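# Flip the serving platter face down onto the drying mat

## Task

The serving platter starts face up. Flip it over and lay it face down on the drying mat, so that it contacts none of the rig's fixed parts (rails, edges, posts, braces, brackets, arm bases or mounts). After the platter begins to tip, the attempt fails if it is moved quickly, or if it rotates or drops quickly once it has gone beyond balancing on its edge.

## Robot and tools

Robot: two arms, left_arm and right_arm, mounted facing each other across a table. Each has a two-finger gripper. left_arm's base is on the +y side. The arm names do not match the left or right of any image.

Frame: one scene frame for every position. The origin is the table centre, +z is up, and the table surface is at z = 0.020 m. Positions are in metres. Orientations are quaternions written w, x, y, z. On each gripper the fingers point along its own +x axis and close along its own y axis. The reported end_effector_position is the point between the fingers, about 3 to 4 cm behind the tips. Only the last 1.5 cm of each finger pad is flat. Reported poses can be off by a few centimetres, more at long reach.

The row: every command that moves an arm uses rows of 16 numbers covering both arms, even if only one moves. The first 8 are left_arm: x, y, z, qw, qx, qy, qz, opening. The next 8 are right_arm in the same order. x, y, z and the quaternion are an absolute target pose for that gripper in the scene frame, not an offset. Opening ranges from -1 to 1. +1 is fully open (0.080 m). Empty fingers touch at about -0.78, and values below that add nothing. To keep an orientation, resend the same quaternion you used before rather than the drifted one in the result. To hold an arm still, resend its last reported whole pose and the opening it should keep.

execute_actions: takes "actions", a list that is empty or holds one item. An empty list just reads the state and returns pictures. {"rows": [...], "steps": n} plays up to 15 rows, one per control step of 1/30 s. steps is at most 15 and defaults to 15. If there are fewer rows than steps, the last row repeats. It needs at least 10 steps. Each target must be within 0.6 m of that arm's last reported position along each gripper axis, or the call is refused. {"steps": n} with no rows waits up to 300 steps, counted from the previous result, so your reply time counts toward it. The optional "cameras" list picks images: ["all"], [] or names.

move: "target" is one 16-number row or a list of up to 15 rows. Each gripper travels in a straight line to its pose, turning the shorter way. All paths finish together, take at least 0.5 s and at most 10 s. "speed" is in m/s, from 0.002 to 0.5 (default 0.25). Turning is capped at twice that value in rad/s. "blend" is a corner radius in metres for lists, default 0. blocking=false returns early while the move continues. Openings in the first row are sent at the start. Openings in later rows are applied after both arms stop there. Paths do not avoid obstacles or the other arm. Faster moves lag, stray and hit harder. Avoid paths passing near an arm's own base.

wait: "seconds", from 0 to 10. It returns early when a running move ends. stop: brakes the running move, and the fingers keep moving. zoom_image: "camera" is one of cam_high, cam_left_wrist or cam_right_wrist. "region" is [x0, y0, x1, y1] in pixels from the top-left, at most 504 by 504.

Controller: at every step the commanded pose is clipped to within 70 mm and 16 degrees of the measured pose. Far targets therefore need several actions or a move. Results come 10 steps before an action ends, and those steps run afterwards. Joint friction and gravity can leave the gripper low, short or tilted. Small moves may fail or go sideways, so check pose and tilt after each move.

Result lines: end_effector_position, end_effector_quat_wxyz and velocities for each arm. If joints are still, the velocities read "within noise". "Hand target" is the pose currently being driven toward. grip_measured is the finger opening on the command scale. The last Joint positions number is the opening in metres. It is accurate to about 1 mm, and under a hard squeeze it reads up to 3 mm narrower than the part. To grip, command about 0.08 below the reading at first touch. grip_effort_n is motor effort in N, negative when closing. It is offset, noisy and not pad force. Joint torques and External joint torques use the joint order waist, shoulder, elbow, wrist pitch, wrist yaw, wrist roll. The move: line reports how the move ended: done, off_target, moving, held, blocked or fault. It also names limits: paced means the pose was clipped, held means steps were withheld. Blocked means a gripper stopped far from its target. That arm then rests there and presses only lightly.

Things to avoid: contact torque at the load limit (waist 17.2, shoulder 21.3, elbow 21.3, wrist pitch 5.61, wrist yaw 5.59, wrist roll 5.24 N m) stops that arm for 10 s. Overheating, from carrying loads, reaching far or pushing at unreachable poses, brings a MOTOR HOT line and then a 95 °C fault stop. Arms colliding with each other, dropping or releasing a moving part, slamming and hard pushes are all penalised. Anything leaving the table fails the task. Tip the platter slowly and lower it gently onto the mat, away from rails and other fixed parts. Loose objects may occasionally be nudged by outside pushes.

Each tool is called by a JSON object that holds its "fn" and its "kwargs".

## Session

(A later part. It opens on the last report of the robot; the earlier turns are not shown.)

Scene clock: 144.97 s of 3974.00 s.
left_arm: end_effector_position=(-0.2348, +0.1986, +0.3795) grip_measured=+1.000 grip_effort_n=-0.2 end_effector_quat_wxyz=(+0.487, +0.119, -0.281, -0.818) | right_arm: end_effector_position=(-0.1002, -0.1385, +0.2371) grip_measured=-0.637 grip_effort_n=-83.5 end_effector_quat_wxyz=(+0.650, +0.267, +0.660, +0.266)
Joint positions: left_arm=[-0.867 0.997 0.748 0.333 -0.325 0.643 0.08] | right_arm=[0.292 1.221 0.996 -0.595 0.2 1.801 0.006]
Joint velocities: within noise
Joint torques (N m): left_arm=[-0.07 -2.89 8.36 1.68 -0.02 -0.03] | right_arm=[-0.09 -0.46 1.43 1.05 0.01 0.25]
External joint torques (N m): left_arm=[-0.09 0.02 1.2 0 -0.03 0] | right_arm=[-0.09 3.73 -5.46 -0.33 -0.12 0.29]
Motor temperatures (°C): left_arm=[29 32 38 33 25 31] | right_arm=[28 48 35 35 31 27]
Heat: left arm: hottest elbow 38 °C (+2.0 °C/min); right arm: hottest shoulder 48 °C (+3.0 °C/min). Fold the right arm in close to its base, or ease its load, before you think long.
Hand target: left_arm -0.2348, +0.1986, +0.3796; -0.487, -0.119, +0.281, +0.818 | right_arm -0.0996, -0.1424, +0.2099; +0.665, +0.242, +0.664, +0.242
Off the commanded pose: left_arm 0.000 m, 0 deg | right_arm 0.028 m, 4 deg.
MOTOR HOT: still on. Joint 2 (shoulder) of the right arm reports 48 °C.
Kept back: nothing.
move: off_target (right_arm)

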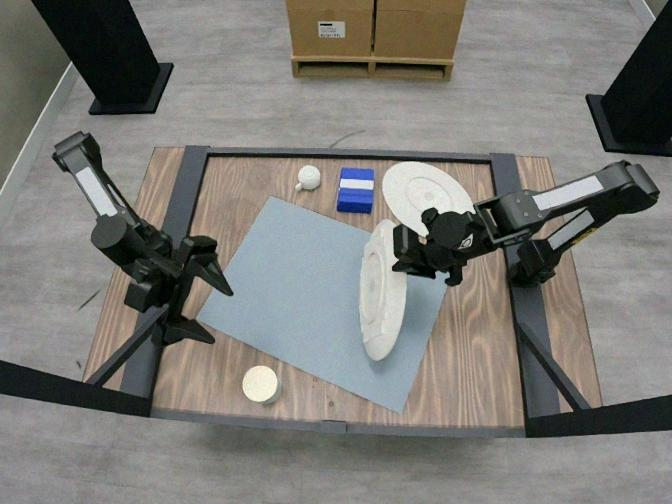

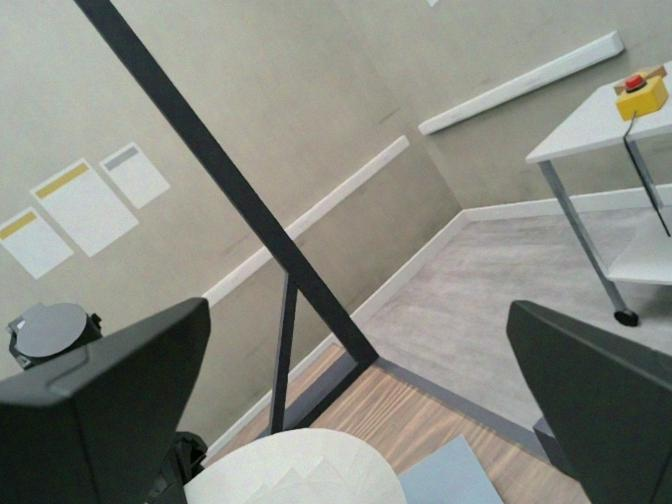

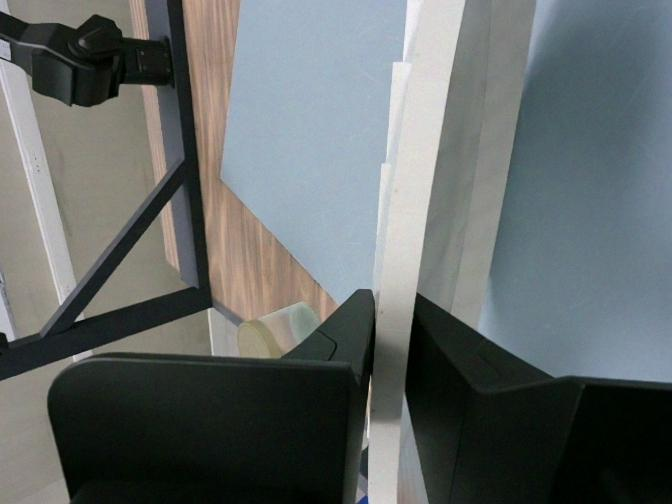

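{"fn": "move", "kwargs": {"target": [-0.2348,0.1986,0.3795,0.487,0.119,-0.281,-0.818,1,-0.1,-0.168,0.17,0.6644,0.2418,0.6644,0.2418,-0.75], "speed": 0.04}}

{"fn": "zoom_image", "kwargs": {"camera": "cam_high", "region": [250, 170, 500, 370]}}

Scene clock: 147.33 s of 3974.00 s.
left_arm: end_effector_position=(-0.2348, +0.1986, +0.3795) grip_measured=+1.000 grip_effort_n=-0.2 end_effector_quat_wxyz=(+0.487, +0.119, -0.281, -0.818) | right_arm: end_effector_position=(-0.0990, -0.1609, +0.2287) grip_measured=-0.637 grip_effort_n=-83.5 end_effector_quat_wxyz=(+0.632, +0.302, +0.652, +0.290)
Joint positions: left_arm=[-0.867 0.997 0.748 0.333 -0.325 0.643 0.08] | right_arm=[0.332 1.076 0.823 -0.48 0.244 1.827 0.006]
Joint velocities: within noise
Joint torques (N m): left_arm=[-0.04 -2.85 8.35 1.65 0.01 -0.03] | right_arm=[-0.24 -1.62 5.01 1.39 0.04 0.03]
External joint torques (N m): left_arm=[-0.04 0.03 1.27 0 0 0] | right_arm=[-0.23 1.61 -1.95 -0.06 -0.1 0.07]
Motor temperatures (°C): left_arm=[29 32 38 33 25 31] | right_arm=[28 47 35 34 31 27]
Heat: left arm: hottest elbow 38 °C (+2.0 °C/min); right arm: hottest shoulder 47 °C (+2.0 °C/min).
Hand target: left_arm -0.2348, +0.1986, +0.3795; -0.487, -0.119, +0.281, +0.818 | right_arm -0.0997, -0.1606, +0.2196; +0.637, +0.293, +0.654, +0.283
Off the commanded pose: left_arm 0.000 m, 0 deg | right_arm 0.059 m, 10 deg.
MOTOR HOT: cleared for the motors of the right arm.
Kept back: nothing.
move: blocked (right_arm; both arms now hold where they are)

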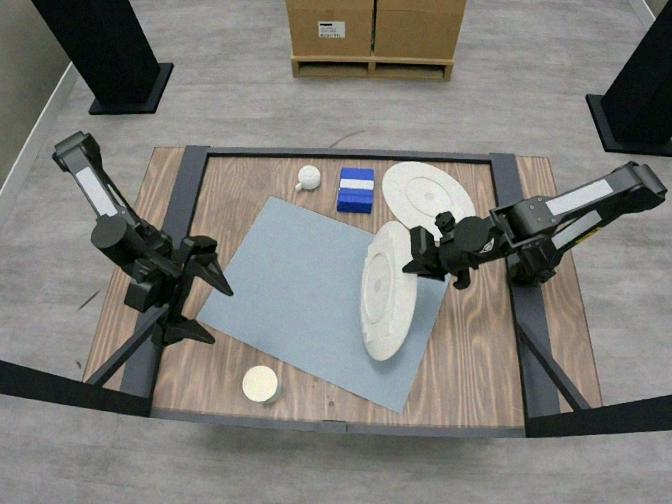

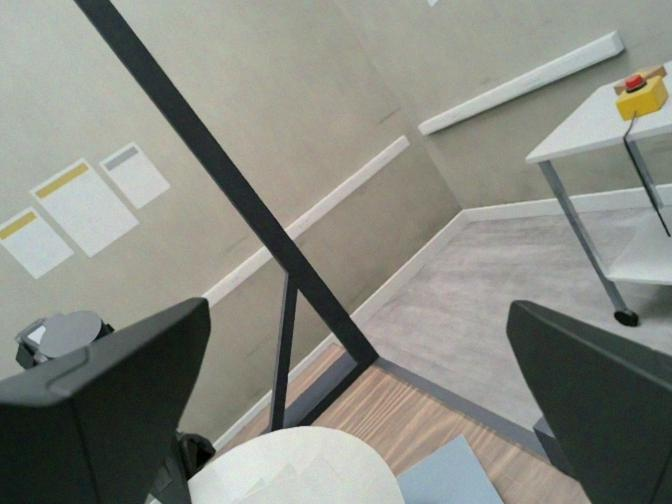

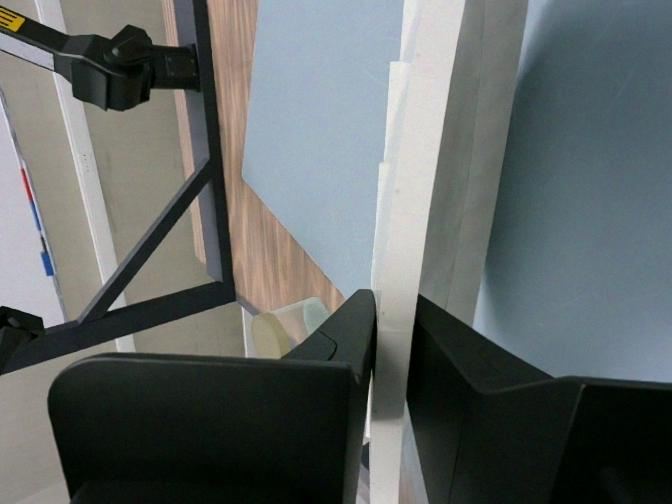

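Scaled by 2.016 from the camera's 672x504 image, which has a finer 960x720 frame.

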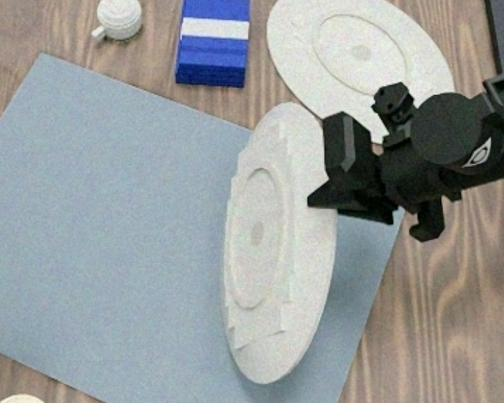

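{"fn": "move", "kwargs": {"target": [-0.2348,0.1986,0.3795,0.487,0.119,-0.281,-0.818,1,-0.1,-0.163,0.228,0.644,0.292,0.644,0.292,-0.6], "speed": 0.03, "cameras": []}}

{"fn": "move", "kwargs": {"target": [-0.2348,0.1986,0.3795,0.487,0.119,-0.281,-0.818,1,-0.1,-0.163,0.226,0.644,0.292,0.644,0.292,-0.53], "speed": 0.03, "cameras": []}}

{"fn": "move", "kwargs": {"target": [-0.2348,0.1986,0.3795,0.487,0.119,-0.281,-0.818,1,-0.1,-0.163,0.224,0.644,0.292,0.644,0.292,-0.45], "speed": 0.03}}

{"fn": "zoom_image", "kwargs": {"camera": "cam_high", "region": [250, 170, 500, 370]}}

Scene clock: 148.90 s of 3974.00 s.
left_arm: end_effector_position=(-0.2348, +0.1986, +0.3795) grip_measured=+1.000 grip_effort_n=-0.2 end_effector_quat_wxyz=(+0.487, +0.119, -0.281, -0.818) | right_arm: end_effector_position=(-0.1006, -0.1646, +0.2268) grip_measured=-0.602 grip_effort_n=10.0 end_effector_quat_wxyz=(+0.641, +0.292, +0.647, +0.292)
Joint positions: left_arm=[-0.867 0.997 0.748 0.333 -0.325 0.643 0.08] | right_arm=[0.351 1.075 0.825 -0.503 0.265 1.822 0.008]
Joint velocities: within noise
Joint torques (N m): left_arm=[-0.06 -2.88 8.36 1.68 -0.01 -0.03] | right_arm=[0.09 -3.21 6.57 1.12 0.4 -0.12]
External joint torques (N m): left_arm=[-0.06 0.07 1.19 0 -0.02 0] | right_arm=[0.1 -0.01 -0.34 -0.3 0.25 -0.08]
Motor temperatures (°C): left_arm=[29 32 38 34 25 31] | right_arm=[28 46 35 34 31 27]
Heat: left arm: hottest elbow 38 °C (+2.0 °C/min); right arm: hottest shoulder 46 °C (+1.0 °C/min).
Hand target: left_arm -0.2348, +0.1986, +0.3796; -0.487, -0.119, +0.281, +0.818 | right_arm -0.1000, -0.1630, +0.2279; +0.644, +0.292, +0.644, +0.292
Off the commanded pose: left_arm 0.000 m, 0 deg | right_arm 0.002 m, 1 deg.
Kept back: nothing.
move: done
No camera images: "cameras" was empty.

Scene clock: 149.60 s of 3974.00 s.
left_arm: end_effector_position=(-0.2348, +0.1986, +0.3795) grip_measured=+1.000 grip_effort_n=-0.2 end_effector_quat_wxyz=(+0.487, +0.119, -0.281, -0.818) | right_arm: end_effector_position=(-0.1005, -0.1651, +0.2252) grip_measured=-0.533 grip_effort_n=13.3 end_effector_quat_wxyz=(+0.643, +0.289, +0.647, +0.290)
Joint positions: left_arm=[-0.867 0.997 0.748 0.333 -0.325 0.643 0.08] | right_arm=[0.352 1.078 0.825 -0.508 0.266 1.822 0.011]
Joint velocities: within noise
Joint torques (N m): left_arm=[-0.07 -2.87 8.37 1.68 -0.02 -0.03] | right_arm=[-0.13 -3.61 5.85 1.85 0.4 -0.12]
External joint torques (N m): left_arm=[-0.09 0.03 1.25 0.02 -0.03 0] | right_arm=[-0.14 -0.4 -1.03 0.45 0.25 -0.08]
Motor temperatures (°C): left_arm=[29 32 38 34 25 31] | right_arm=[28 46 35 34 31 27]
Heat: left arm: hottest elbow 38 °C (+2.0 °C/min); right arm: hottest shoulder 46 °C (+2.0 °C/min).
Hand target: left_arm -0.2348, +0.1986, +0.3796; -0.487, -0.119, +0.281, +0.818 | right_arm -0.1000, -0.1631, +0.2259; +0.644, +0.292, +0.644, +0.292
Off the commanded pose: left_arm 0.000 m, 0 deg | right_arm 0.002 m, 1 deg.
Kept back: nothing.
move: done
No camera images: "cameras" was empty.

Scene clock: 150.30 s of 3974.00 s.
left_arm: end_effector_position=(-0.2348, +0.1986, +0.3795) grip_measured=+1.000 grip_effort_n=-0.2 end_effector_quat_wxyz=(+0.487, +0.119, -0.281, -0.818) | right_arm: end_effector_position=(-0.1009, -0.1640, +0.2264) grip_measured=-0.453 grip_effort_n=13.3 end_effector_quat_wxyz=(+0.641, +0.292, +0.647, +0.292)
Joint positions: left_arm=[-0.867 0.997 0.748 0.333 -0.325 0.643 0.08] | right_arm=[0.352 1.078 0.825 -0.5 0.266 1.822 0.015]
Joint velocities: within noise
Joint torques (N m): left_arm=[-0.07 -2.87 8.37 1.68 -0.01 -0.03] | right_arm=[-0.13 -3.62 5.04 1.85 0.42 -0.15]
External joint torques (N m): left_arm=[-0.06 0.03 1.25 0.02 -0.03 0] | right_arm=[-0.13 -0.42 -1.84 0.44 0.26 -0.11]
Motor temperatures (°C): left_arm=[29 32 38 34 25 31] | right_arm=[28 46 35 34 31 27]
Heat: left arm: hottest elbow 38 °C (+2.0 °C/min); right arm: hottest shoulder 46 °C (+2.0 °C/min).
Hand target: left_arm -0.2348, +0.1986, +0.3796; -0.487, -0.119, +0.281, +0.818 | right_arm -0.1000, -0.1631, +0.2240; +0.644, +0.292, +0.644, +0.292
Off the commanded pose: left_arm 0.000 m, 0 deg | right_arm 0.003 m, 0 deg.
Kept back: nothing.
move: done

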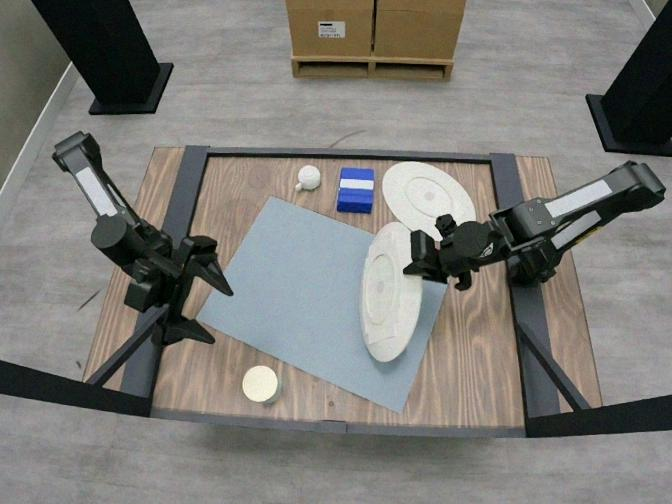

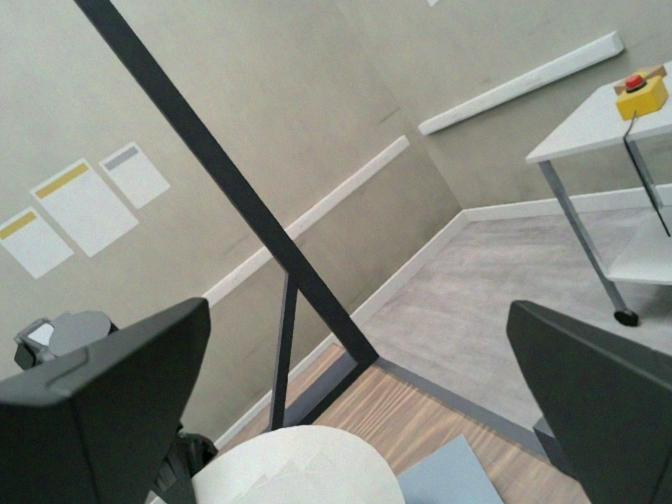

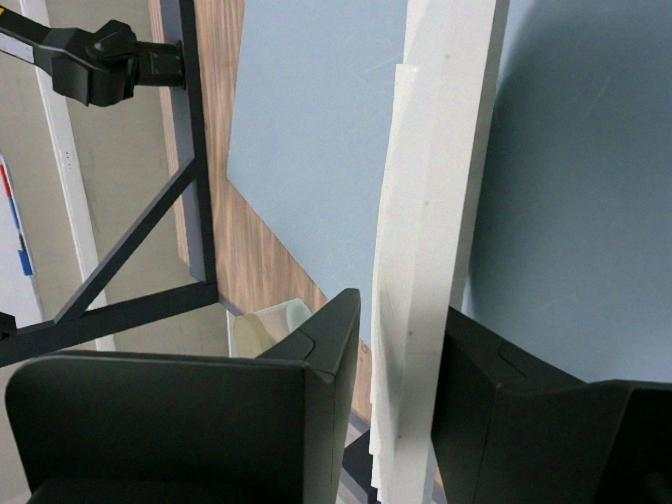

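Scaled by 2.016 from the camera's 672x504 image, which has a finer 960x720 frame.

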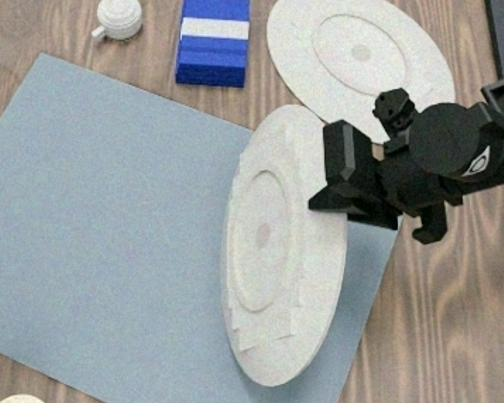

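{"fn": "move", "kwargs": {"target": [-0.2348,0.1986,0.3795,0.487,0.119,-0.281,-0.818,1,-0.1,-0.175,0.19,0.644,0.292,0.644,0.292,-0.42], "speed": 0.04}}

{"fn": "zoom_image", "kwargs": {"camera": "cam_high", "region": [250, 170, 500, 370]}}

Scene clock: 152.77 s of 3974.00 s.
left_arm: end_effector_position=(-0.2348, +0.1986, +0.3795) grip_measured=+1.000 grip_effort_n=-0.2 end_effector_quat_wxyz=(+0.487, +0.119, -0.281, -0.818) | right_arm: end_effector_position=(-0.1009, -0.1751, +0.1882) grip_measured=-0.423 grip_effort_n=10.9 end_effector_quat_wxyz=(+0.646, +0.284, +0.646, +0.290)
Joint positions: left_arm=[-0.867 0.997 0.748 0.333 -0.325 0.643 0.08] | right_arm=[0.373 1.055 0.672 -0.39 0.281 1.831 0.016]
Joint velocities: within noise
Joint torques (N m): left_arm=[-0.08 -2.89 8.37 1.68 -0.01 -0.03] | right_arm=[0.13 -4.87 5.19 1.83 0.47 0.08]
External joint torques (N m): left_arm=[-0.08 0.06 1.19 -0.01 -0.03 0] | right_arm=[0.1 -1.91 -1.59 0.45 0.32 0.12]
Motor temperatures (°C): left_arm=[29 32 38 34 25 31] | right_arm=[28 45 35 35 31 27]
Heat: left arm: hottest elbow 38 °C (+2.0 °C/min); right arm: hottest shoulder 45 °C (+1.0 °C/min).
Hand target: left_arm -0.2348, +0.1986, +0.3796; -0.487, -0.119, +0.281, +0.818 | right_arm -0.1000, -0.1750, +0.1899; +0.644, +0.292, +0.644, +0.292
Off the commanded pose: left_arm 0.000 m, 0 deg | right_arm 0.002 m, 1 deg.
Kept back: nothing.
move: done

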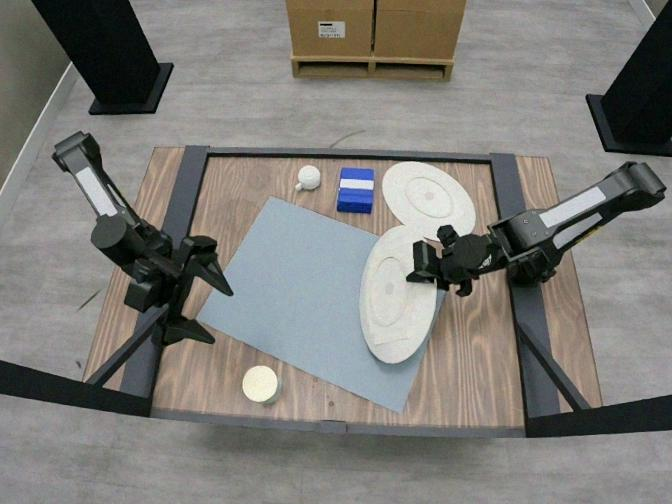

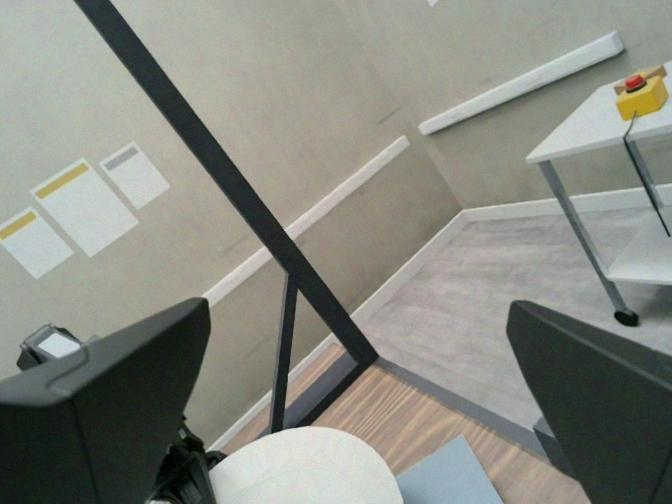

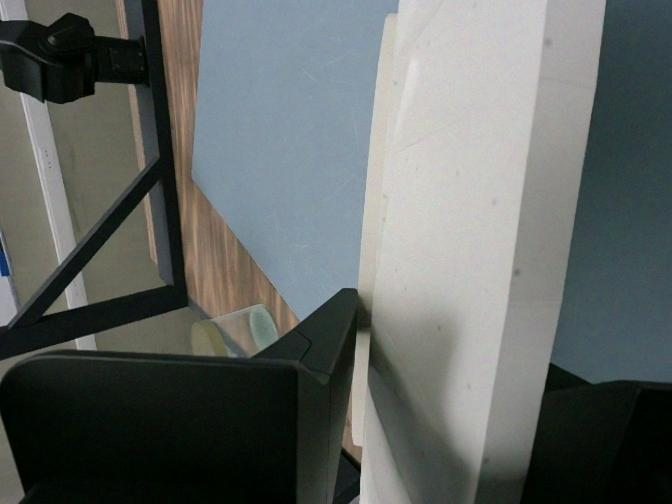

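Scaled by 2.016 from the camera's 672x504 image, which has a finer 960x720 frame.

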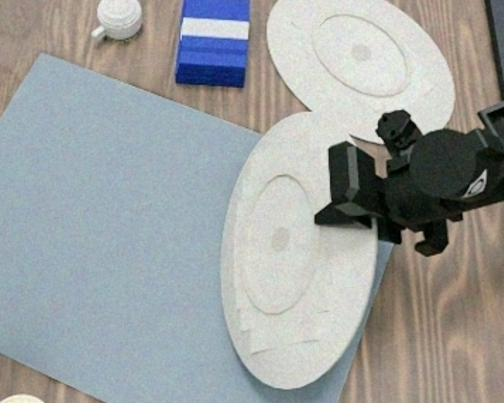

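{"fn": "move", "kwargs": {"target": [-0.2348,0.1986,0.3795,0.487,0.119,-0.281,-0.818,1,-0.105,-0.145,0.15,0.644,0.292,0.644,0.292,-0.35], "speed": 0.04}}

{"fn": "zoom_image", "kwargs": {"camera": "cam_high", "region": [250, 170, 500, 370]}}

Scene clock: 155.23 s of 3974.00 s.
left_arm: end_effector_position=(-0.2348, +0.1986, +0.3795) grip_measured=+1.000 grip_effort_n=-0.2 end_effector_quat_wxyz=(+0.487, +0.119, -0.281, -0.818) | right_arm: end_effector_position=(-0.1073, -0.1416, +0.1801) grip_measured=-0.346 grip_effort_n=-20.7 end_effector_quat_wxyz=(+0.625, +0.321, +0.639, +0.313)
Joint positions: left_arm=[-0.867 0.997 0.748 0.333 -0.325 0.643 0.08] | right_arm=[0.352 1.176 0.637 -0.131 0.281 1.815 0.019]
Joint velocities: within noise
Joint torques (N m): left_arm=[-0.08 -2.89 8.38 1.68 -0.01 -0.03] | right_arm=[-0.61 1.64 2.18 1.29 -0.25 -0.04]
External joint torques (N m): left_arm=[-0.09 0 1.26 0.01 -0.02 0] | right_arm=[-0.59 5.4 -4.59 -0.2 -0.4 0]
Motor temperatures (°C): left_arm=[29 32 38 34 25 31] | right_arm=[28 44 34 35 31 27]
Heat: left arm: hottest elbow 38 °C (+1.0 °C/min); right arm: hottest shoulder 44 °C (+0.0 °C/min).
Hand target: left_arm -0.2348, +0.1986, +0.3796; -0.487, -0.119, +0.281, +0.818 | right_arm -0.1044, -0.1472, +0.1514; +0.644, +0.292, +0.644, +0.292
Off the commanded pose: left_arm 0.000 m, 0 deg | right_arm 0.030 m, 5 deg.
Kept back: nothing.
move: off_target (right_arm)

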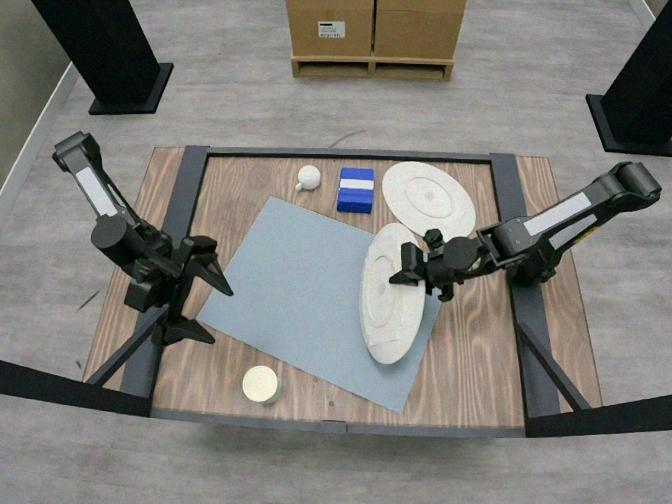

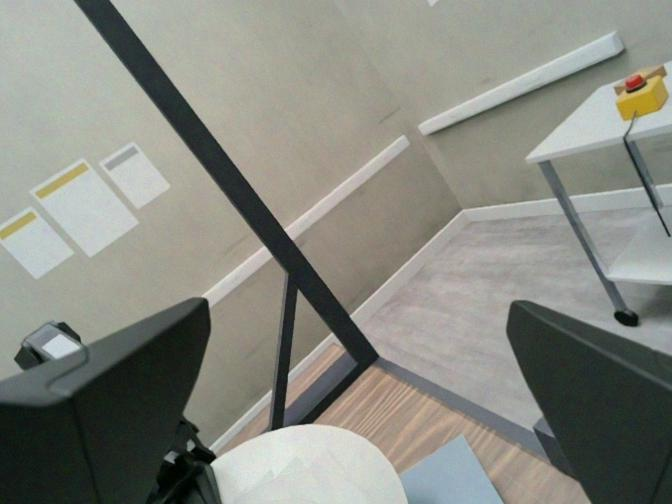

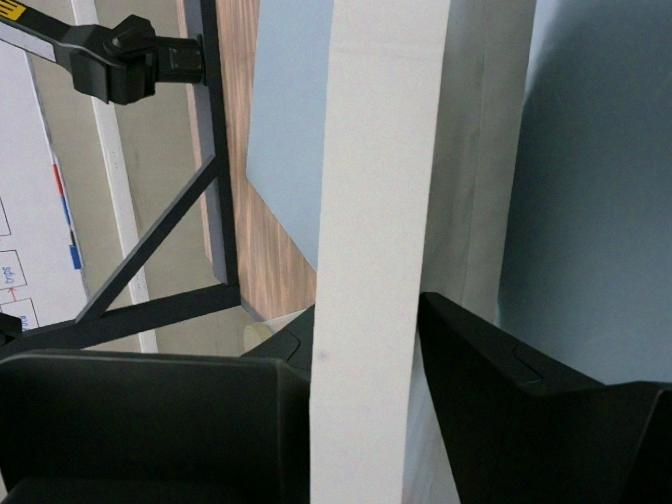

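Scaled by 2.016 from the camera's 672x504 image, which has a finer 960x720 frame.

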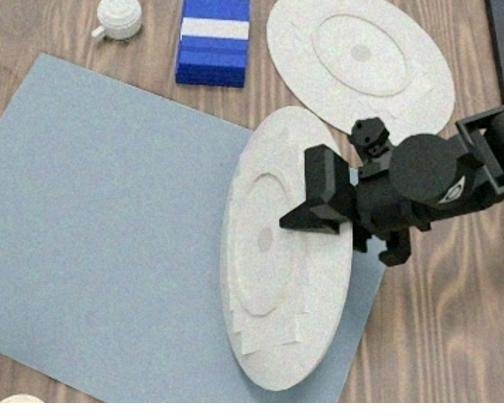

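{"fn": "move", "kwargs": {"target": [[-0.2348,0.1986,0.3795,0.487,0.119,-0.281,-0.818,1,-0.11,-0.172,0.188,0.644,0.292,0.644,0.292,-0.4],[-0.2348,0.1986,0.3795,0.487,0.119,-0.281,-0.818,1,-0.115,-0.185,0.155,0.644,0.292,0.644,0.292,-0.4]], "speed": 0.04}}

{"fn": "zoom_image", "kwargs": {"camera": "cam_high", "region": [250, 170, 500, 370]}}

Scene clock: 158.80 s of 3974.00 s.
left_arm: end_effector_position=(-0.2348, +0.1986, +0.3795) grip_measured=+1.000 grip_effort_n=-0.2 end_effector_quat_wxyz=(+0.487, +0.119, -0.281, -0.818) | right_arm: end_effector_position=(-0.1135, -0.1825, +0.1617) grip_measured=-0.396 grip_effort_n=-19.3 end_effector_quat_wxyz=(+0.644, +0.298, +0.640, +0.295)
Joint positions: left_arm=[-0.867 0.997 0.748 0.333 -0.325 0.643 0.08] | right_arm=[0.466 1.069 0.557 -0.256 0.368 1.9 0.017]
Joint velocities: within noise
Joint torques (N m): left_arm=[-0.07 -2.87 8.37 1.68 -0.01 -0.03] | right_arm=[0.35 -2.86 4.39 1.57 -0.09 0.17]
External joint torques (N m): left_arm=[-0.08 0.03 1.26 0.02 -0.03 0] | right_arm=[0.34 0.06 -2.29 0.19 -0.28 0.21]
Motor temperatures (°C): left_arm=[29 32 38 34 25 31] | right_arm=[28 43 34 35 31 27]
Heat: left arm: hottest elbow 38 °C (+1.0 °C/min); right arm: hottest shoulder 43 °C (+0.0 °C/min).
Hand target: left_arm -0.2348, +0.1986, +0.3796; -0.487, -0.119, +0.281, +0.818 | right_arm -0.1150, -0.1851, +0.1551; +0.644, +0.292, +0.644, +0.292
Off the commanded pose: left_arm 0.000 m, 0 deg | right_arm 0.007 m, 1 deg.
Kept back: nothing.
move: done

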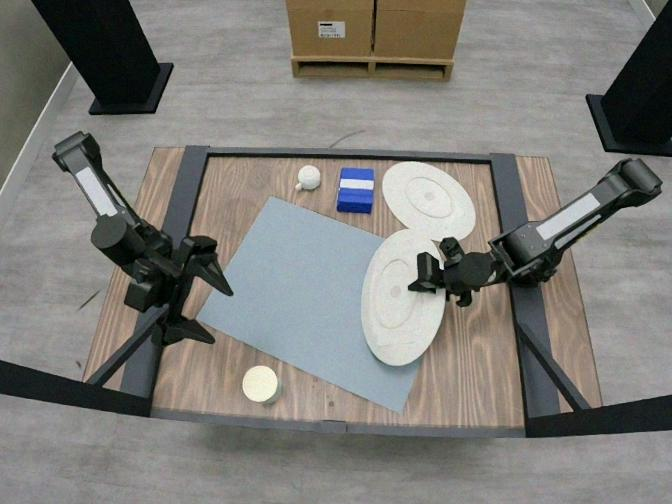

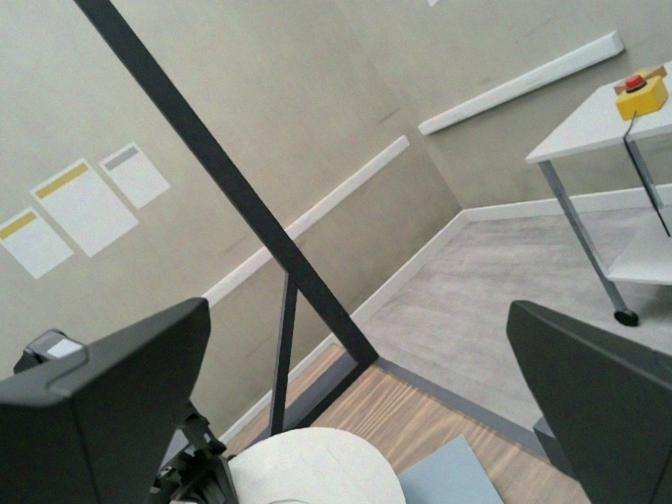

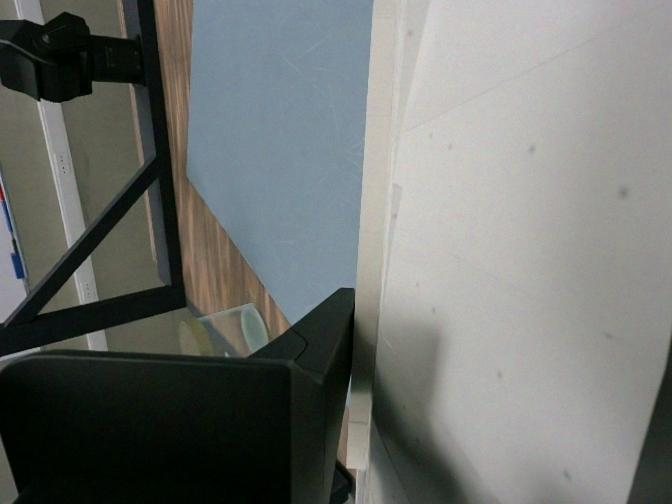

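Scaled by 2.016 from the camera's 672x504 image, which has a finer 960x720 frame.

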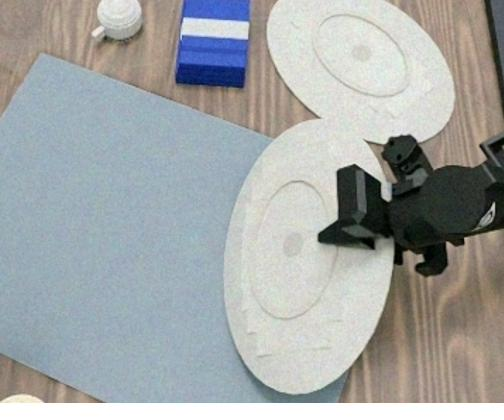

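{"fn": "move", "kwargs": {"target": [[-0.2348,0.1986,0.3795,0.487,0.119,-0.281,-0.818,1,-0.125,-0.193,0.12,0.644,0.292,0.644,0.292,-0.3],[-0.2348,0.1986,0.3795,0.487,0.119,-0.281,-0.818,1,-0.135,-0.193,0.1,0.644,0.292,0.644,0.292,-0.3]], "speed": 0.035}}

{"fn": "zoom_image", "kwargs": {"camera": "cam_high", "region": [250, 170, 500, 370]}}

Scene clock: 161.13 s of 3974.00 s.
left_arm: end_effector_position=(-0.2348, +0.1986, +0.3795) grip_measured=+1.000 grip_effort_n=-0.2 end_effector_quat_wxyz=(+0.487, +0.119, -0.281, -0.818) | right_arm: end_effector_position=(-0.1451, -0.1927, +0.1344) grip_measured=-0.298 grip_effort_n=-13.7 end_effector_quat_wxyz=(+0.613, +0.321, +0.647, +0.321) end_effector_velocity=(+0.000, -0.001, -0.006) end_effector_angular_velocity=(-0.016, -0.012, +0.007)
Joint positions: left_arm=[-0.867 0.997 0.748 0.333 -0.325 0.643 0.08] | right_arm=[0.627 1.128 0.42 -0.01 0.468 1.999 0.022]
Joint velocities: left_arm=[within noise] | right_arm=[-0.002 0.017 -0.007 0.007 -0.007 -0.007 0]
Joint torques (N m): left_arm=[-0.07 -2.88 8.37 1.68 -0.01 -0.03] | right_arm=[-2.89 5.37 2.05 1.51 -0.46 0.1]
External joint torques (N m): left_arm=[-0.07 0.03 1.22 0 -0.02 0] | right_arm=[-2.89 8.39 -4.29 0.11 -0.69 0.14]
Motor temperatures (°C): left_arm=[29 32 38 34 25 31] | right_arm=[28 42 34 35 31 27]
Heat: left arm: hottest elbow 38 °C (+1.0 °C/min); right arm: hottest shoulder 42 °C (-1.0 °C/min).
Hand target: left_arm -0.2348, +0.1986, +0.3796; -0.487, -0.119, +0.281, +0.818 | right_arm -0.1337, -0.1976, +0.1029; +0.644, +0.292, +0.645, +0.291
Off the commanded pose: left_arm 0.000 m, 0 deg | right_arm 0.036 m, 6 deg.
Kept back: nothing.
move: off_target (right_arm)

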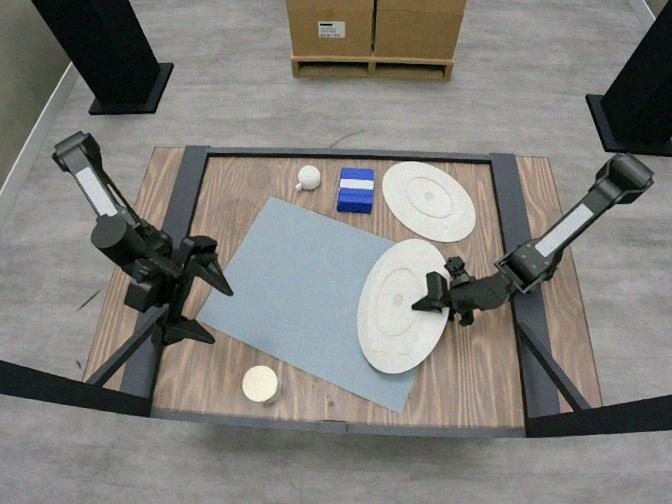

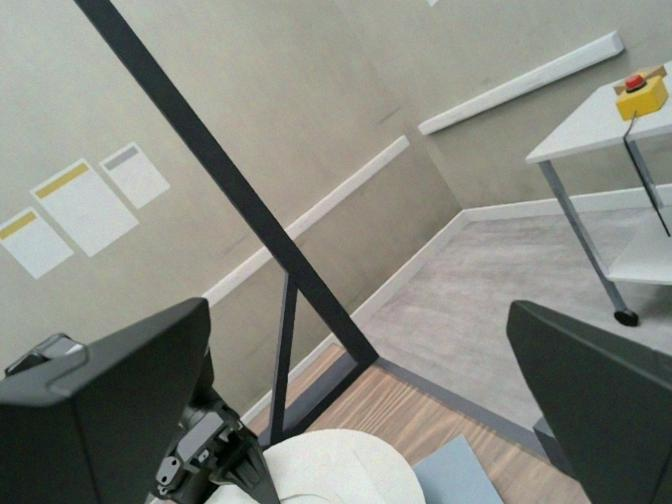

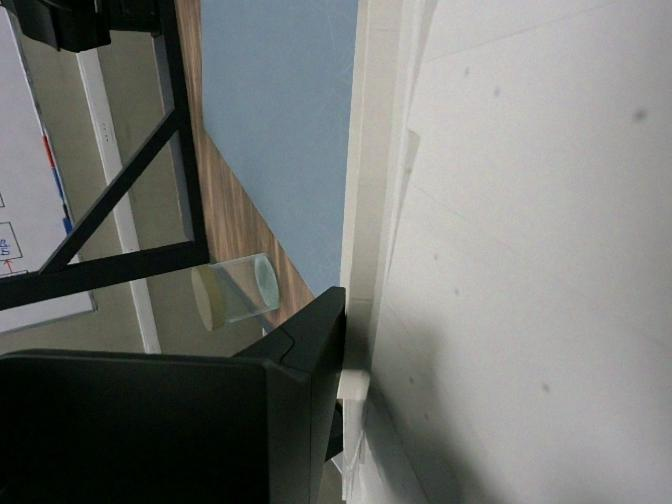

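Scaled by 2.016 from the camera's 672x504 image, which has a finer 960x720 frame.

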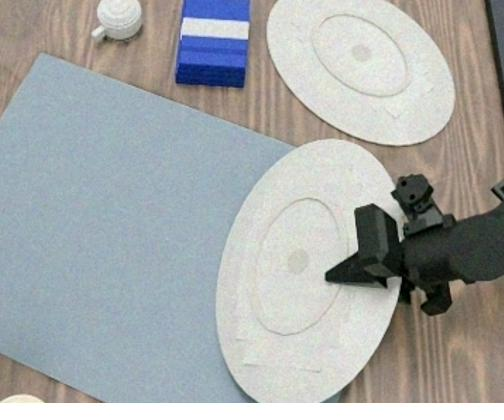

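{"fn": "move", "kwargs": {"target": [-0.2348,0.1986,0.3795,0.487,0.119,-0.281,-0.818,1,-0.145,-0.193,0.13,0.64,0.3,0.64,0.3,0.0], "speed": 0.03}}

{"fn": "zoom_image", "kwargs": {"camera": "cam_high", "region": [250, 170, 500, 370]}}

Scene clock: 163.13 s of 3974.00 s.
left_arm: end_effector_position=(-0.2348, +0.1986, +0.3795) grip_measured=+1.000 grip_effort_n=-0.2 end_effector_quat_wxyz=(+0.487, +0.119, -0.281, -0.818) | right_arm: end_effector_position=(-0.1418, -0.1993, +0.1197) grip_measured=+0.003 grip_effort_n=-15.1 end_effector_quat_wxyz=(+0.647, +0.287, +0.642, +0.296)
Joint positions: left_arm=[-0.867 0.997 0.748 0.333 -0.325 0.643 0.08] | right_arm=[0.635 1.171 0.452 -0.116 0.473 2.021 0.035]
Joint velocities: within noise
Joint torques (N m): left_arm=[-0.07 -2.87 8.37 1.68 -0.01 -0.04] | right_arm=[0.29 -3.84 7.82 1.23 0.64 0.06]
External joint torques (N m): left_arm=[-0.09 0.05 1.23 0.01 -0.02 -0.01] | right_arm=[0.28 -0.68 1.67 -0.05 0.39 0.1]
Motor temperatures (°C): left_arm=[29 32 38 34 25 31] | right_arm=[28 41 34 35 31 27]
Heat: left arm: hottest elbow 38 °C (+1.0 °C/min); right arm: hottest shoulder 41 °C (-2.0 °C/min).
Hand target: left_arm -0.2348, +0.1986, +0.3796; -0.487, -0.119, +0.281, +0.818 | right_arm -0.1448, -0.1933, +0.1300; +0.640, +0.300, +0.640, +0.300
Off the commanded pose: left_arm 0.000 m, 0 deg | right_arm 0.012 m, 2 deg.
Kept back: nothing.
move: off_target (right_arm)

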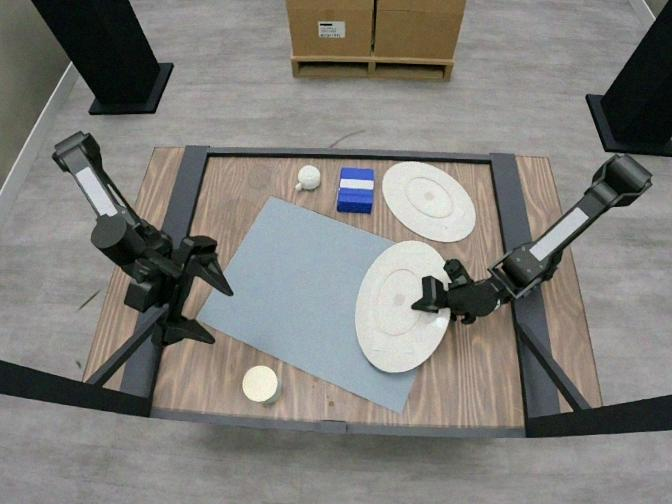

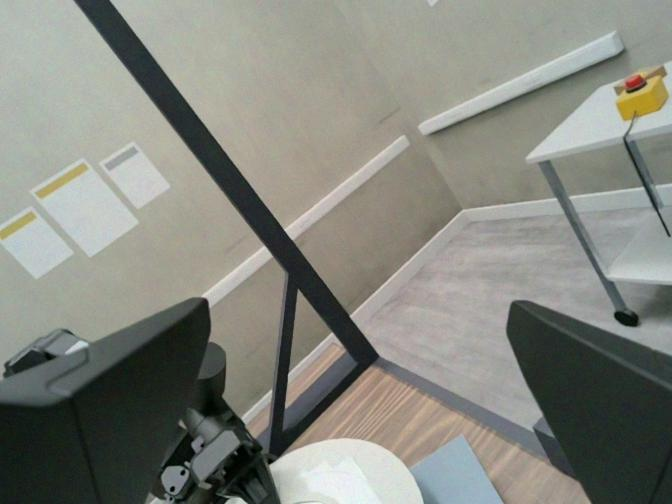

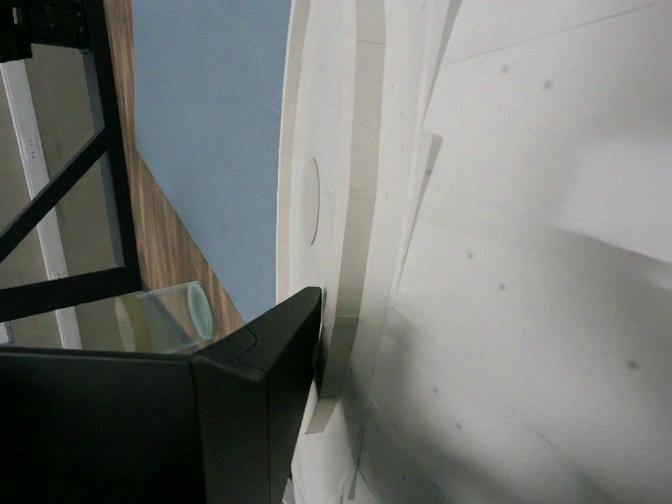

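Scaled by 2.016 from the camera's 672x504 image, which has a finer 960x720 frame.

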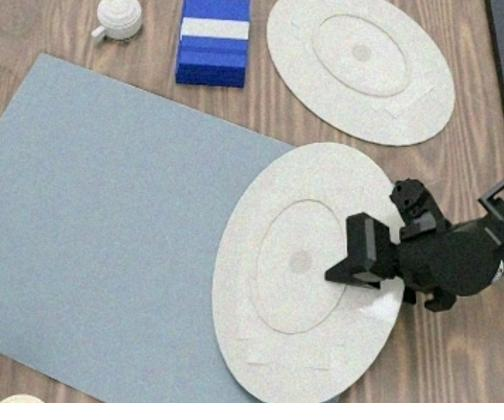

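{"fn": "move", "kwargs": {"target": [-0.2348,0.1986,0.3795,0.487,0.119,-0.281,-0.818,1,-0.145,-0.195,0.09,0.6533,0.2706,0.6533,0.2706,0.0], "speed": 0.03}}

{"fn": "zoom_image", "kwargs": {"camera": "cam_high", "region": [250, 170, 500, 370]}}

Scene clock: 165.20 s of 3974.00 s.
left_arm: end_effector_position=(-0.2348, +0.1986, +0.3795) grip_measured=+1.000 grip_effort_n=-0.2 end_effector_quat_wxyz=(+0.487, +0.119, -0.281, -0.818) | right_arm: end_effector_position=(-0.1469, -0.1948, +0.1090) grip_measured=+0.007 grip_effort_n=-37.0 end_effector_quat_wxyz=(+0.643, +0.293, +0.647, +0.286)
Joint positions: left_arm=[-0.867 0.997 0.748 0.333 -0.325 0.643 0.08] | right_arm=[0.639 1.239 0.445 -0.048 0.473 2.054 0.035]
Joint velocities: within noise
Joint torques (N m): left_arm=[-0.05 -2.89 8.37 1.68 -0.02 -0.03] | right_arm=[-1.91 2.21 3.95 1.91 -1.03 -0.21]
External joint torques (N m): left_arm=[-0.05 0.01 1.26 0.02 -0.03 0] | right_arm=[-1.9 5.65 -2.01 0.63 -1.28 -0.17]
Motor temperatures (°C): left_arm=[29 32 38 34 25 31] | right_arm=[28 41 34 35 31 27]
Heat: left arm: hottest elbow 38 °C (+1.0 °C/min); right arm: hottest shoulder 41 °C (-2.0 °C/min).
Hand target: left_arm -0.2348, +0.1986, +0.3796; -0.487, -0.119, +0.281, +0.818 | right_arm -0.1443, -0.1967, +0.0912; +0.653, +0.271, +0.653, +0.270
Off the commanded pose: left_arm 0.000 m, 0 deg | right_arm 0.019 m, 3 deg.
Kept back: nothing.
move: off_target (right_arm)

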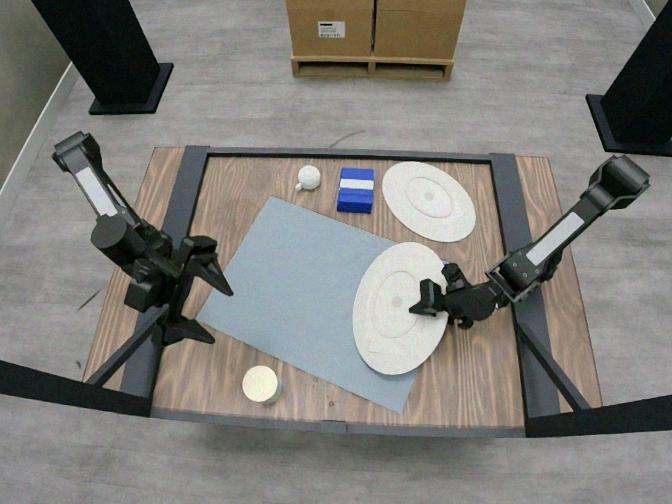

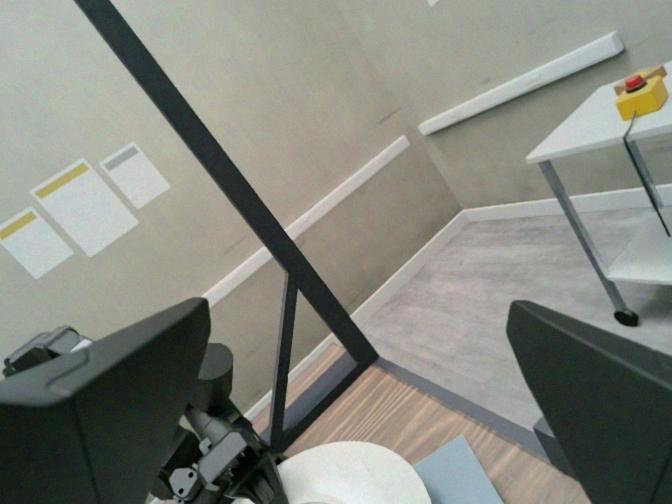

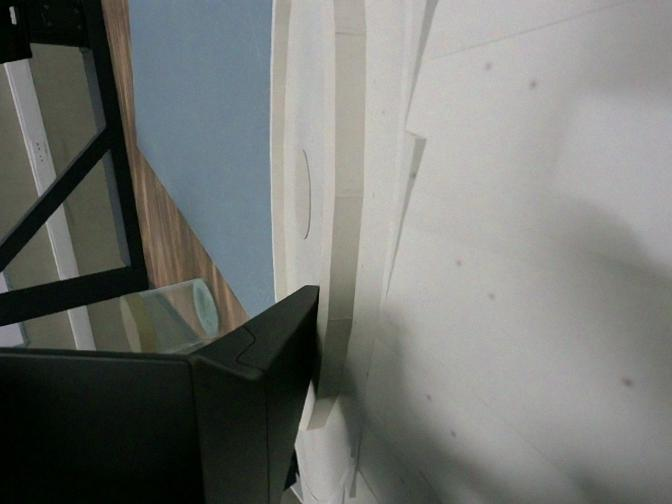

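Scaled by 2.016 from the camera's 672x504 image, which has a finer 960x720 frame.

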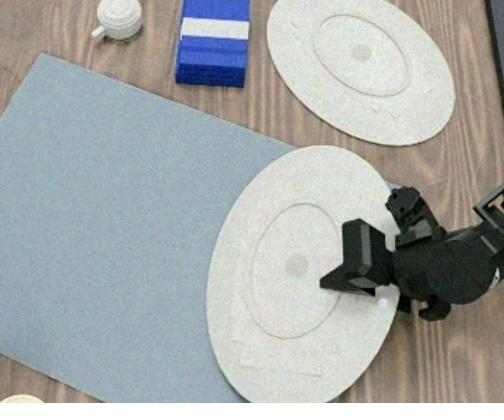

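{"fn": "move", "kwargs": {"target": [-0.2348,0.1986,0.3795,0.487,0.119,-0.281,-0.818,1,-0.147,-0.2,0.108,0.6477,0.284,0.6477,0.284,0.25], "speed": 0.03, "cameras": []}}

{"fn": "move", "kwargs": {"target": [-0.2348,0.1986,0.3795,0.487,0.119,-0.281,-0.818,1,-0.147,-0.2,0.092,0.6533,0.2706,0.6533,0.2706,0.5], "speed": 0.03}}

{"fn": "zoom_image", "kwargs": {"camera": "cam_high", "region": [250, 170, 500, 370]}}

Scene clock: 167.13 s of 3974.00 s.
left_arm: end_effector_position=(-0.2348, +0.1986, +0.3795) grip_measured=+1.000 grip_effort_n=-0.2 end_effector_quat_wxyz=(+0.487, +0.119, -0.281, -0.818) | right_arm: end_effector_position=(-0.1456, -0.1997, +0.1031) grip_measured=+0.249 grip_effort_n=1.2 end_effector_quat_wxyz=(+0.652, +0.278, +0.647, +0.281)
Joint positions: left_arm=[-0.867 0.997 0.748 0.333 -0.325 0.643 0.08] | right_arm=[0.643 1.242 0.443 -0.078 0.466 2.055 0.046]
Joint velocities: within noise
Joint torques (N m): left_arm=[-0.07 -2.87 8.36 1.68 -0.01 -0.03] | right_arm=[0.47 -6.11 5.28 0.62 0.42 0.11]
External joint torques (N m): left_arm=[-0.07 0.05 1.21 0.01 -0.03 0] | right_arm=[0.49 -2.68 -0.66 -0.63 0.16 0.15]
Motor temperatures (°C): left_arm=[29 32 38 34 25 31] | right_arm=[28 40 34 35 31 27]
Heat: left arm: hottest elbow 38 °C (+1.0 °C/min); right arm: hottest shoulder 40 °C (-3.0 °C/min).
Hand target: left_arm -0.2348, +0.1986, +0.3796; -0.487, -0.119, +0.281, +0.818 | right_arm -0.1470, -0.2000, +0.1079; +0.648, +0.284, +0.648, +0.284
Off the commanded pose: left_arm 0.000 m, 0 deg | right_arm 0.005 m, 1 deg.
Kept back: nothing.
move: done
No camera images: "cameras" was empty.

Scene clock: 168.03 s of 3974.00 s.
left_arm: end_effector_position=(-0.2348, +0.1986, +0.3795) grip_measured=+1.000 grip_effort_n=-0.2 end_effector_quat_wxyz=(+0.487, +0.119, -0.281, -0.818) | right_arm: end_effector_position=(-0.1475, -0.2022, +0.0909) grip_measured=+0.498 grip_effort_n=8.6 end_effector_quat_wxyz=(+0.656, +0.265, +0.653, +0.272)
Joint positions: left_arm=[-0.867 0.997 0.748 0.333 -0.325 0.643 0.08] | right_arm=[0.644 1.282 0.434 -0.061 0.445 2.064 0.057]
Joint velocities: within noise
Joint torques (N m): left_arm=[-0.08 -2.86 8.38 1.68 -0.01 -0.03] | right_arm=[-0.54 -4.26 4.97 1.71 0.29 0.07]
External joint torques (N m): left_arm=[-0.07 0.05 1.22 0 -0.03 0] | right_arm=[-0.52 -0.71 -0.78 0.5 0.03 0.1]
Motor temperatures (°C): left_arm=[29 32 39 34 25 31] | right_arm=[28 40 34 35 31 27]
Heat: left arm: hottest elbow 39 °C (+2.0 °C/min); right arm: hottest shoulder 40 °C (-2.0 °C/min).
Hand target: left_arm -0.2348, +0.1986, +0.3796; -0.487, -0.119, +0.281, +0.818 | right_arm -0.1470, -0.2000, +0.0920; +0.653, +0.271, +0.653, +0.271
Off the commanded pose: left_arm 0.000 m, 0 deg | right_arm 0.002 m, 1 deg.
Kept back: nothing.
move: done

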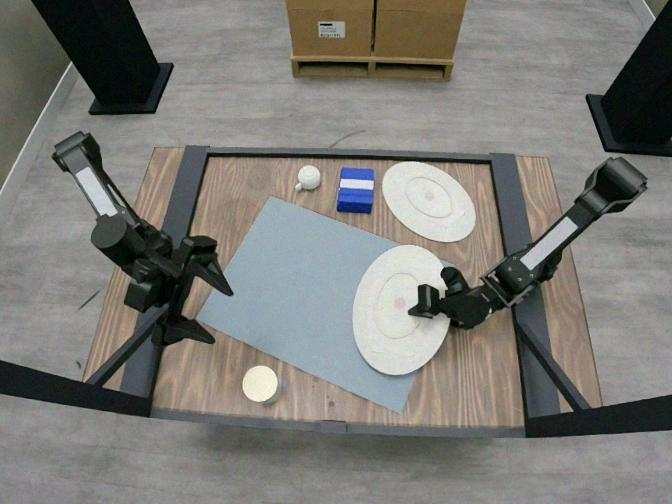

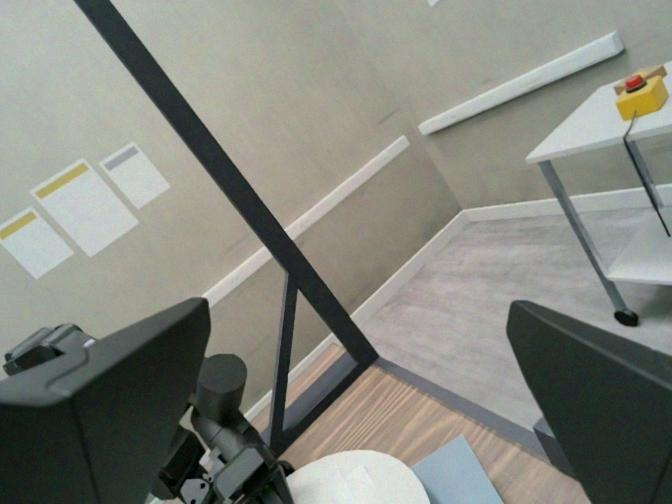

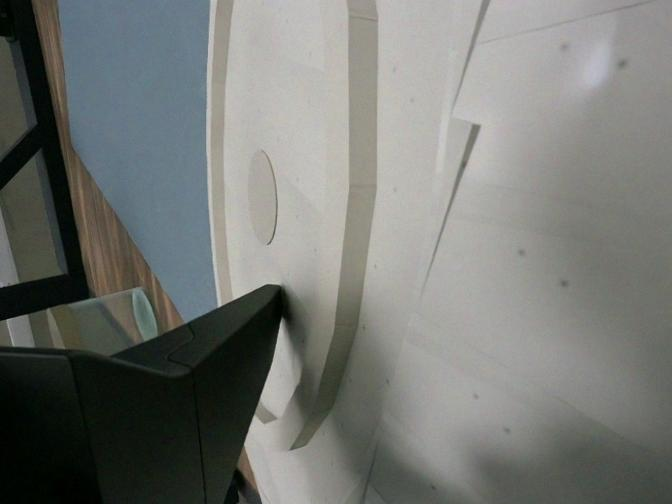

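Scaled by 2.016 from the camera's 672x504 image, which has a finer 960x720 frame.

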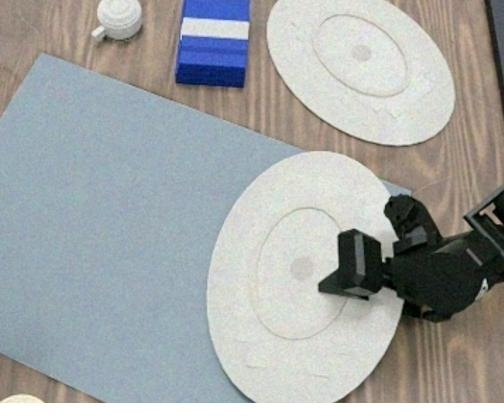

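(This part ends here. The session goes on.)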